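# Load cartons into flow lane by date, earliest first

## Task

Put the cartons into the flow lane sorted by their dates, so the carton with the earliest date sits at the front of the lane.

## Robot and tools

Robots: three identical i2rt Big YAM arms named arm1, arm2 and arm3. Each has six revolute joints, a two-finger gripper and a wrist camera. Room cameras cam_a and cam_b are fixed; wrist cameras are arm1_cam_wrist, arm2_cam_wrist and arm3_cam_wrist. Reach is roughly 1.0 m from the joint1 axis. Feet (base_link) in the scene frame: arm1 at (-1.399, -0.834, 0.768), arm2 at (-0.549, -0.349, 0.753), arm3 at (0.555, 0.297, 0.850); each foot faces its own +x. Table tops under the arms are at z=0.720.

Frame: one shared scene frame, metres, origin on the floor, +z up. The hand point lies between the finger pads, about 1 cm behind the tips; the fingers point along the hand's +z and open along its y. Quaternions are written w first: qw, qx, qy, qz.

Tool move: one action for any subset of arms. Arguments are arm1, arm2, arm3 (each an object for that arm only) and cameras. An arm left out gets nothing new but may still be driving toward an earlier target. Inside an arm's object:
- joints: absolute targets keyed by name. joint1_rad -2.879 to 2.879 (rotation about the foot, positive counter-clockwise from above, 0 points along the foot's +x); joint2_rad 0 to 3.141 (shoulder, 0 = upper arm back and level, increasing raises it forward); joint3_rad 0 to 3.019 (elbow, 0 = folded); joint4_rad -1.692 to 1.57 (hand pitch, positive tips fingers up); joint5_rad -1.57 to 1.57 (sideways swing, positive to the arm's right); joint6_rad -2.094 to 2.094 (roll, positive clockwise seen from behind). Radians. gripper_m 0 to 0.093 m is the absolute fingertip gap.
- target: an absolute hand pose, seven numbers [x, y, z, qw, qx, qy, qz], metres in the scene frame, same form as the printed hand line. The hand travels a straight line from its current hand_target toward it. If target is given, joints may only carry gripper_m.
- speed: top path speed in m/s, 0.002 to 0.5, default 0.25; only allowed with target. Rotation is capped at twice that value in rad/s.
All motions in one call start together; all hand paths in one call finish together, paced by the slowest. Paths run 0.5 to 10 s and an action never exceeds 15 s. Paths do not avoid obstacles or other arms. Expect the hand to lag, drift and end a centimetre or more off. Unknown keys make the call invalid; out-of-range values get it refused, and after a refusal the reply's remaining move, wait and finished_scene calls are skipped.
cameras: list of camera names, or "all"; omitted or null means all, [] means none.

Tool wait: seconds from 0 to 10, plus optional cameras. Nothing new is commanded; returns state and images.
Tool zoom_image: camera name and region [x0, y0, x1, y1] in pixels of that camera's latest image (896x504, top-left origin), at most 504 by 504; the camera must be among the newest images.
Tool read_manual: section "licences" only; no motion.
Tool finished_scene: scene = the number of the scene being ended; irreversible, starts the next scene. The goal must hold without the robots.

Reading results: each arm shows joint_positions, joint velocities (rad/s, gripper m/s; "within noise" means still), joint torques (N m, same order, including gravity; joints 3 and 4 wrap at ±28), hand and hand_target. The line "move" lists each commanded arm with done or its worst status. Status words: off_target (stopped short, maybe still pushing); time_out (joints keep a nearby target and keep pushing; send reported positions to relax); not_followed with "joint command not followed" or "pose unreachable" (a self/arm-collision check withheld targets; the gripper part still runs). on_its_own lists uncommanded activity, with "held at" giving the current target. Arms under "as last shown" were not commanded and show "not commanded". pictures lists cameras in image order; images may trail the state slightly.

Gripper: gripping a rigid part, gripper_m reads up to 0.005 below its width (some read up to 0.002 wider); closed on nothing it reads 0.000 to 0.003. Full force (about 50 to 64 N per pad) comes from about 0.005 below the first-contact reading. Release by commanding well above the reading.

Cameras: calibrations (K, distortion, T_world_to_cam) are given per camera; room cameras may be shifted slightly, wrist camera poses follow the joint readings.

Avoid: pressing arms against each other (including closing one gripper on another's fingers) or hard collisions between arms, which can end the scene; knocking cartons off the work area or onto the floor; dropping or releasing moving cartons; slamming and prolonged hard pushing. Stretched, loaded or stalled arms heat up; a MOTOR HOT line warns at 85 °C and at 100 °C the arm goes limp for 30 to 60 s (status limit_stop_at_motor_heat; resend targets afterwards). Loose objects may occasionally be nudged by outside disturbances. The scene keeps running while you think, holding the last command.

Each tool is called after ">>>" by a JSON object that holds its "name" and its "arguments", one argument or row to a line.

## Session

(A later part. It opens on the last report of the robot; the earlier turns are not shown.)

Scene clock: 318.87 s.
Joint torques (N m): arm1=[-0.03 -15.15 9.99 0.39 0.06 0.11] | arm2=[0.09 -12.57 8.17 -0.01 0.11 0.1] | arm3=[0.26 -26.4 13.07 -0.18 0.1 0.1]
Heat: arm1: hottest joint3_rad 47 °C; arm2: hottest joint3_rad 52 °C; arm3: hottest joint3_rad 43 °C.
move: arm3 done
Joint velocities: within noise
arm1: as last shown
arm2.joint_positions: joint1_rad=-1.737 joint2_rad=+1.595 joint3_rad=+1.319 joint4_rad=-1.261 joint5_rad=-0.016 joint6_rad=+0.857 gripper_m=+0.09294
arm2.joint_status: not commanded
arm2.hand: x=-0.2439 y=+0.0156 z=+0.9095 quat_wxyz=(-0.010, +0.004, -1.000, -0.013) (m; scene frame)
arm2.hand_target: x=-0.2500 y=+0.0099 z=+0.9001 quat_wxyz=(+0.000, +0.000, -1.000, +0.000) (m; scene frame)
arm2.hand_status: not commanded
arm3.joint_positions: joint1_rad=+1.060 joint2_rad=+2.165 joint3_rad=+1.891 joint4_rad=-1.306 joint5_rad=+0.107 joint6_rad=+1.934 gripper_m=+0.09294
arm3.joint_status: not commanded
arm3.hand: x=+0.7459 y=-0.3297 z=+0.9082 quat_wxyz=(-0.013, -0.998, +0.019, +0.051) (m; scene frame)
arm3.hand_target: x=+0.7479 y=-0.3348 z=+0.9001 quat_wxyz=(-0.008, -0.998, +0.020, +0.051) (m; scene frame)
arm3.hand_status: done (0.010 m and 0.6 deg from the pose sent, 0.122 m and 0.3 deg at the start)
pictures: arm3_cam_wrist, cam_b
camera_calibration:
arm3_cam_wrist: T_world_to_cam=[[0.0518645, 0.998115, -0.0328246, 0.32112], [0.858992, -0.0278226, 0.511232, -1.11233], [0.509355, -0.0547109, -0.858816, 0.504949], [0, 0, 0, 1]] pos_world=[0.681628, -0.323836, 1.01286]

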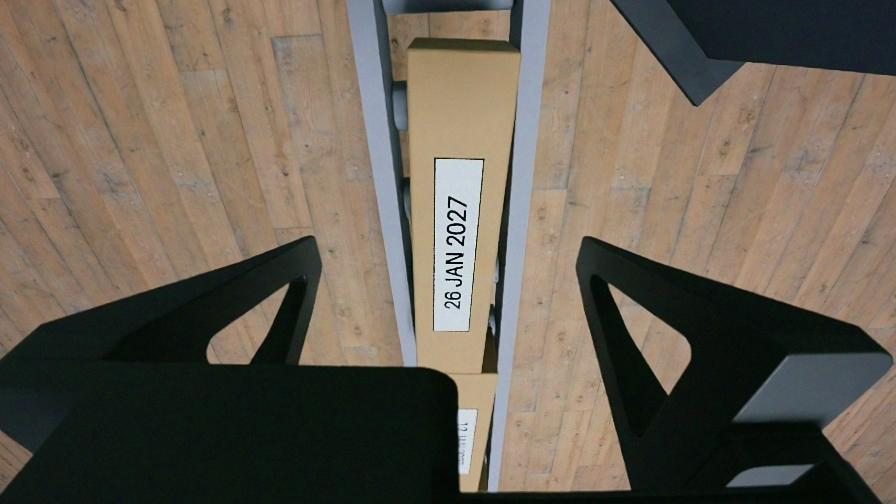

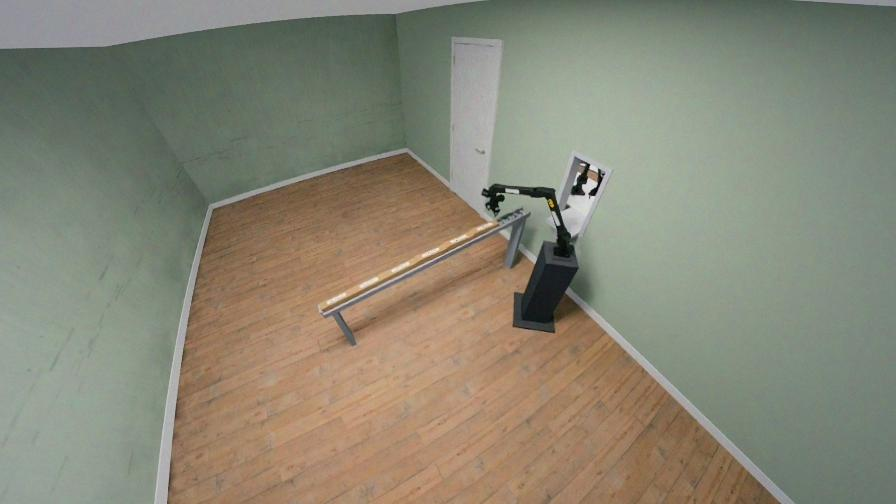

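>>> {"name": "finished_scene", "arguments": {
  "scene": 2
}}

The scene is finished: the task was done.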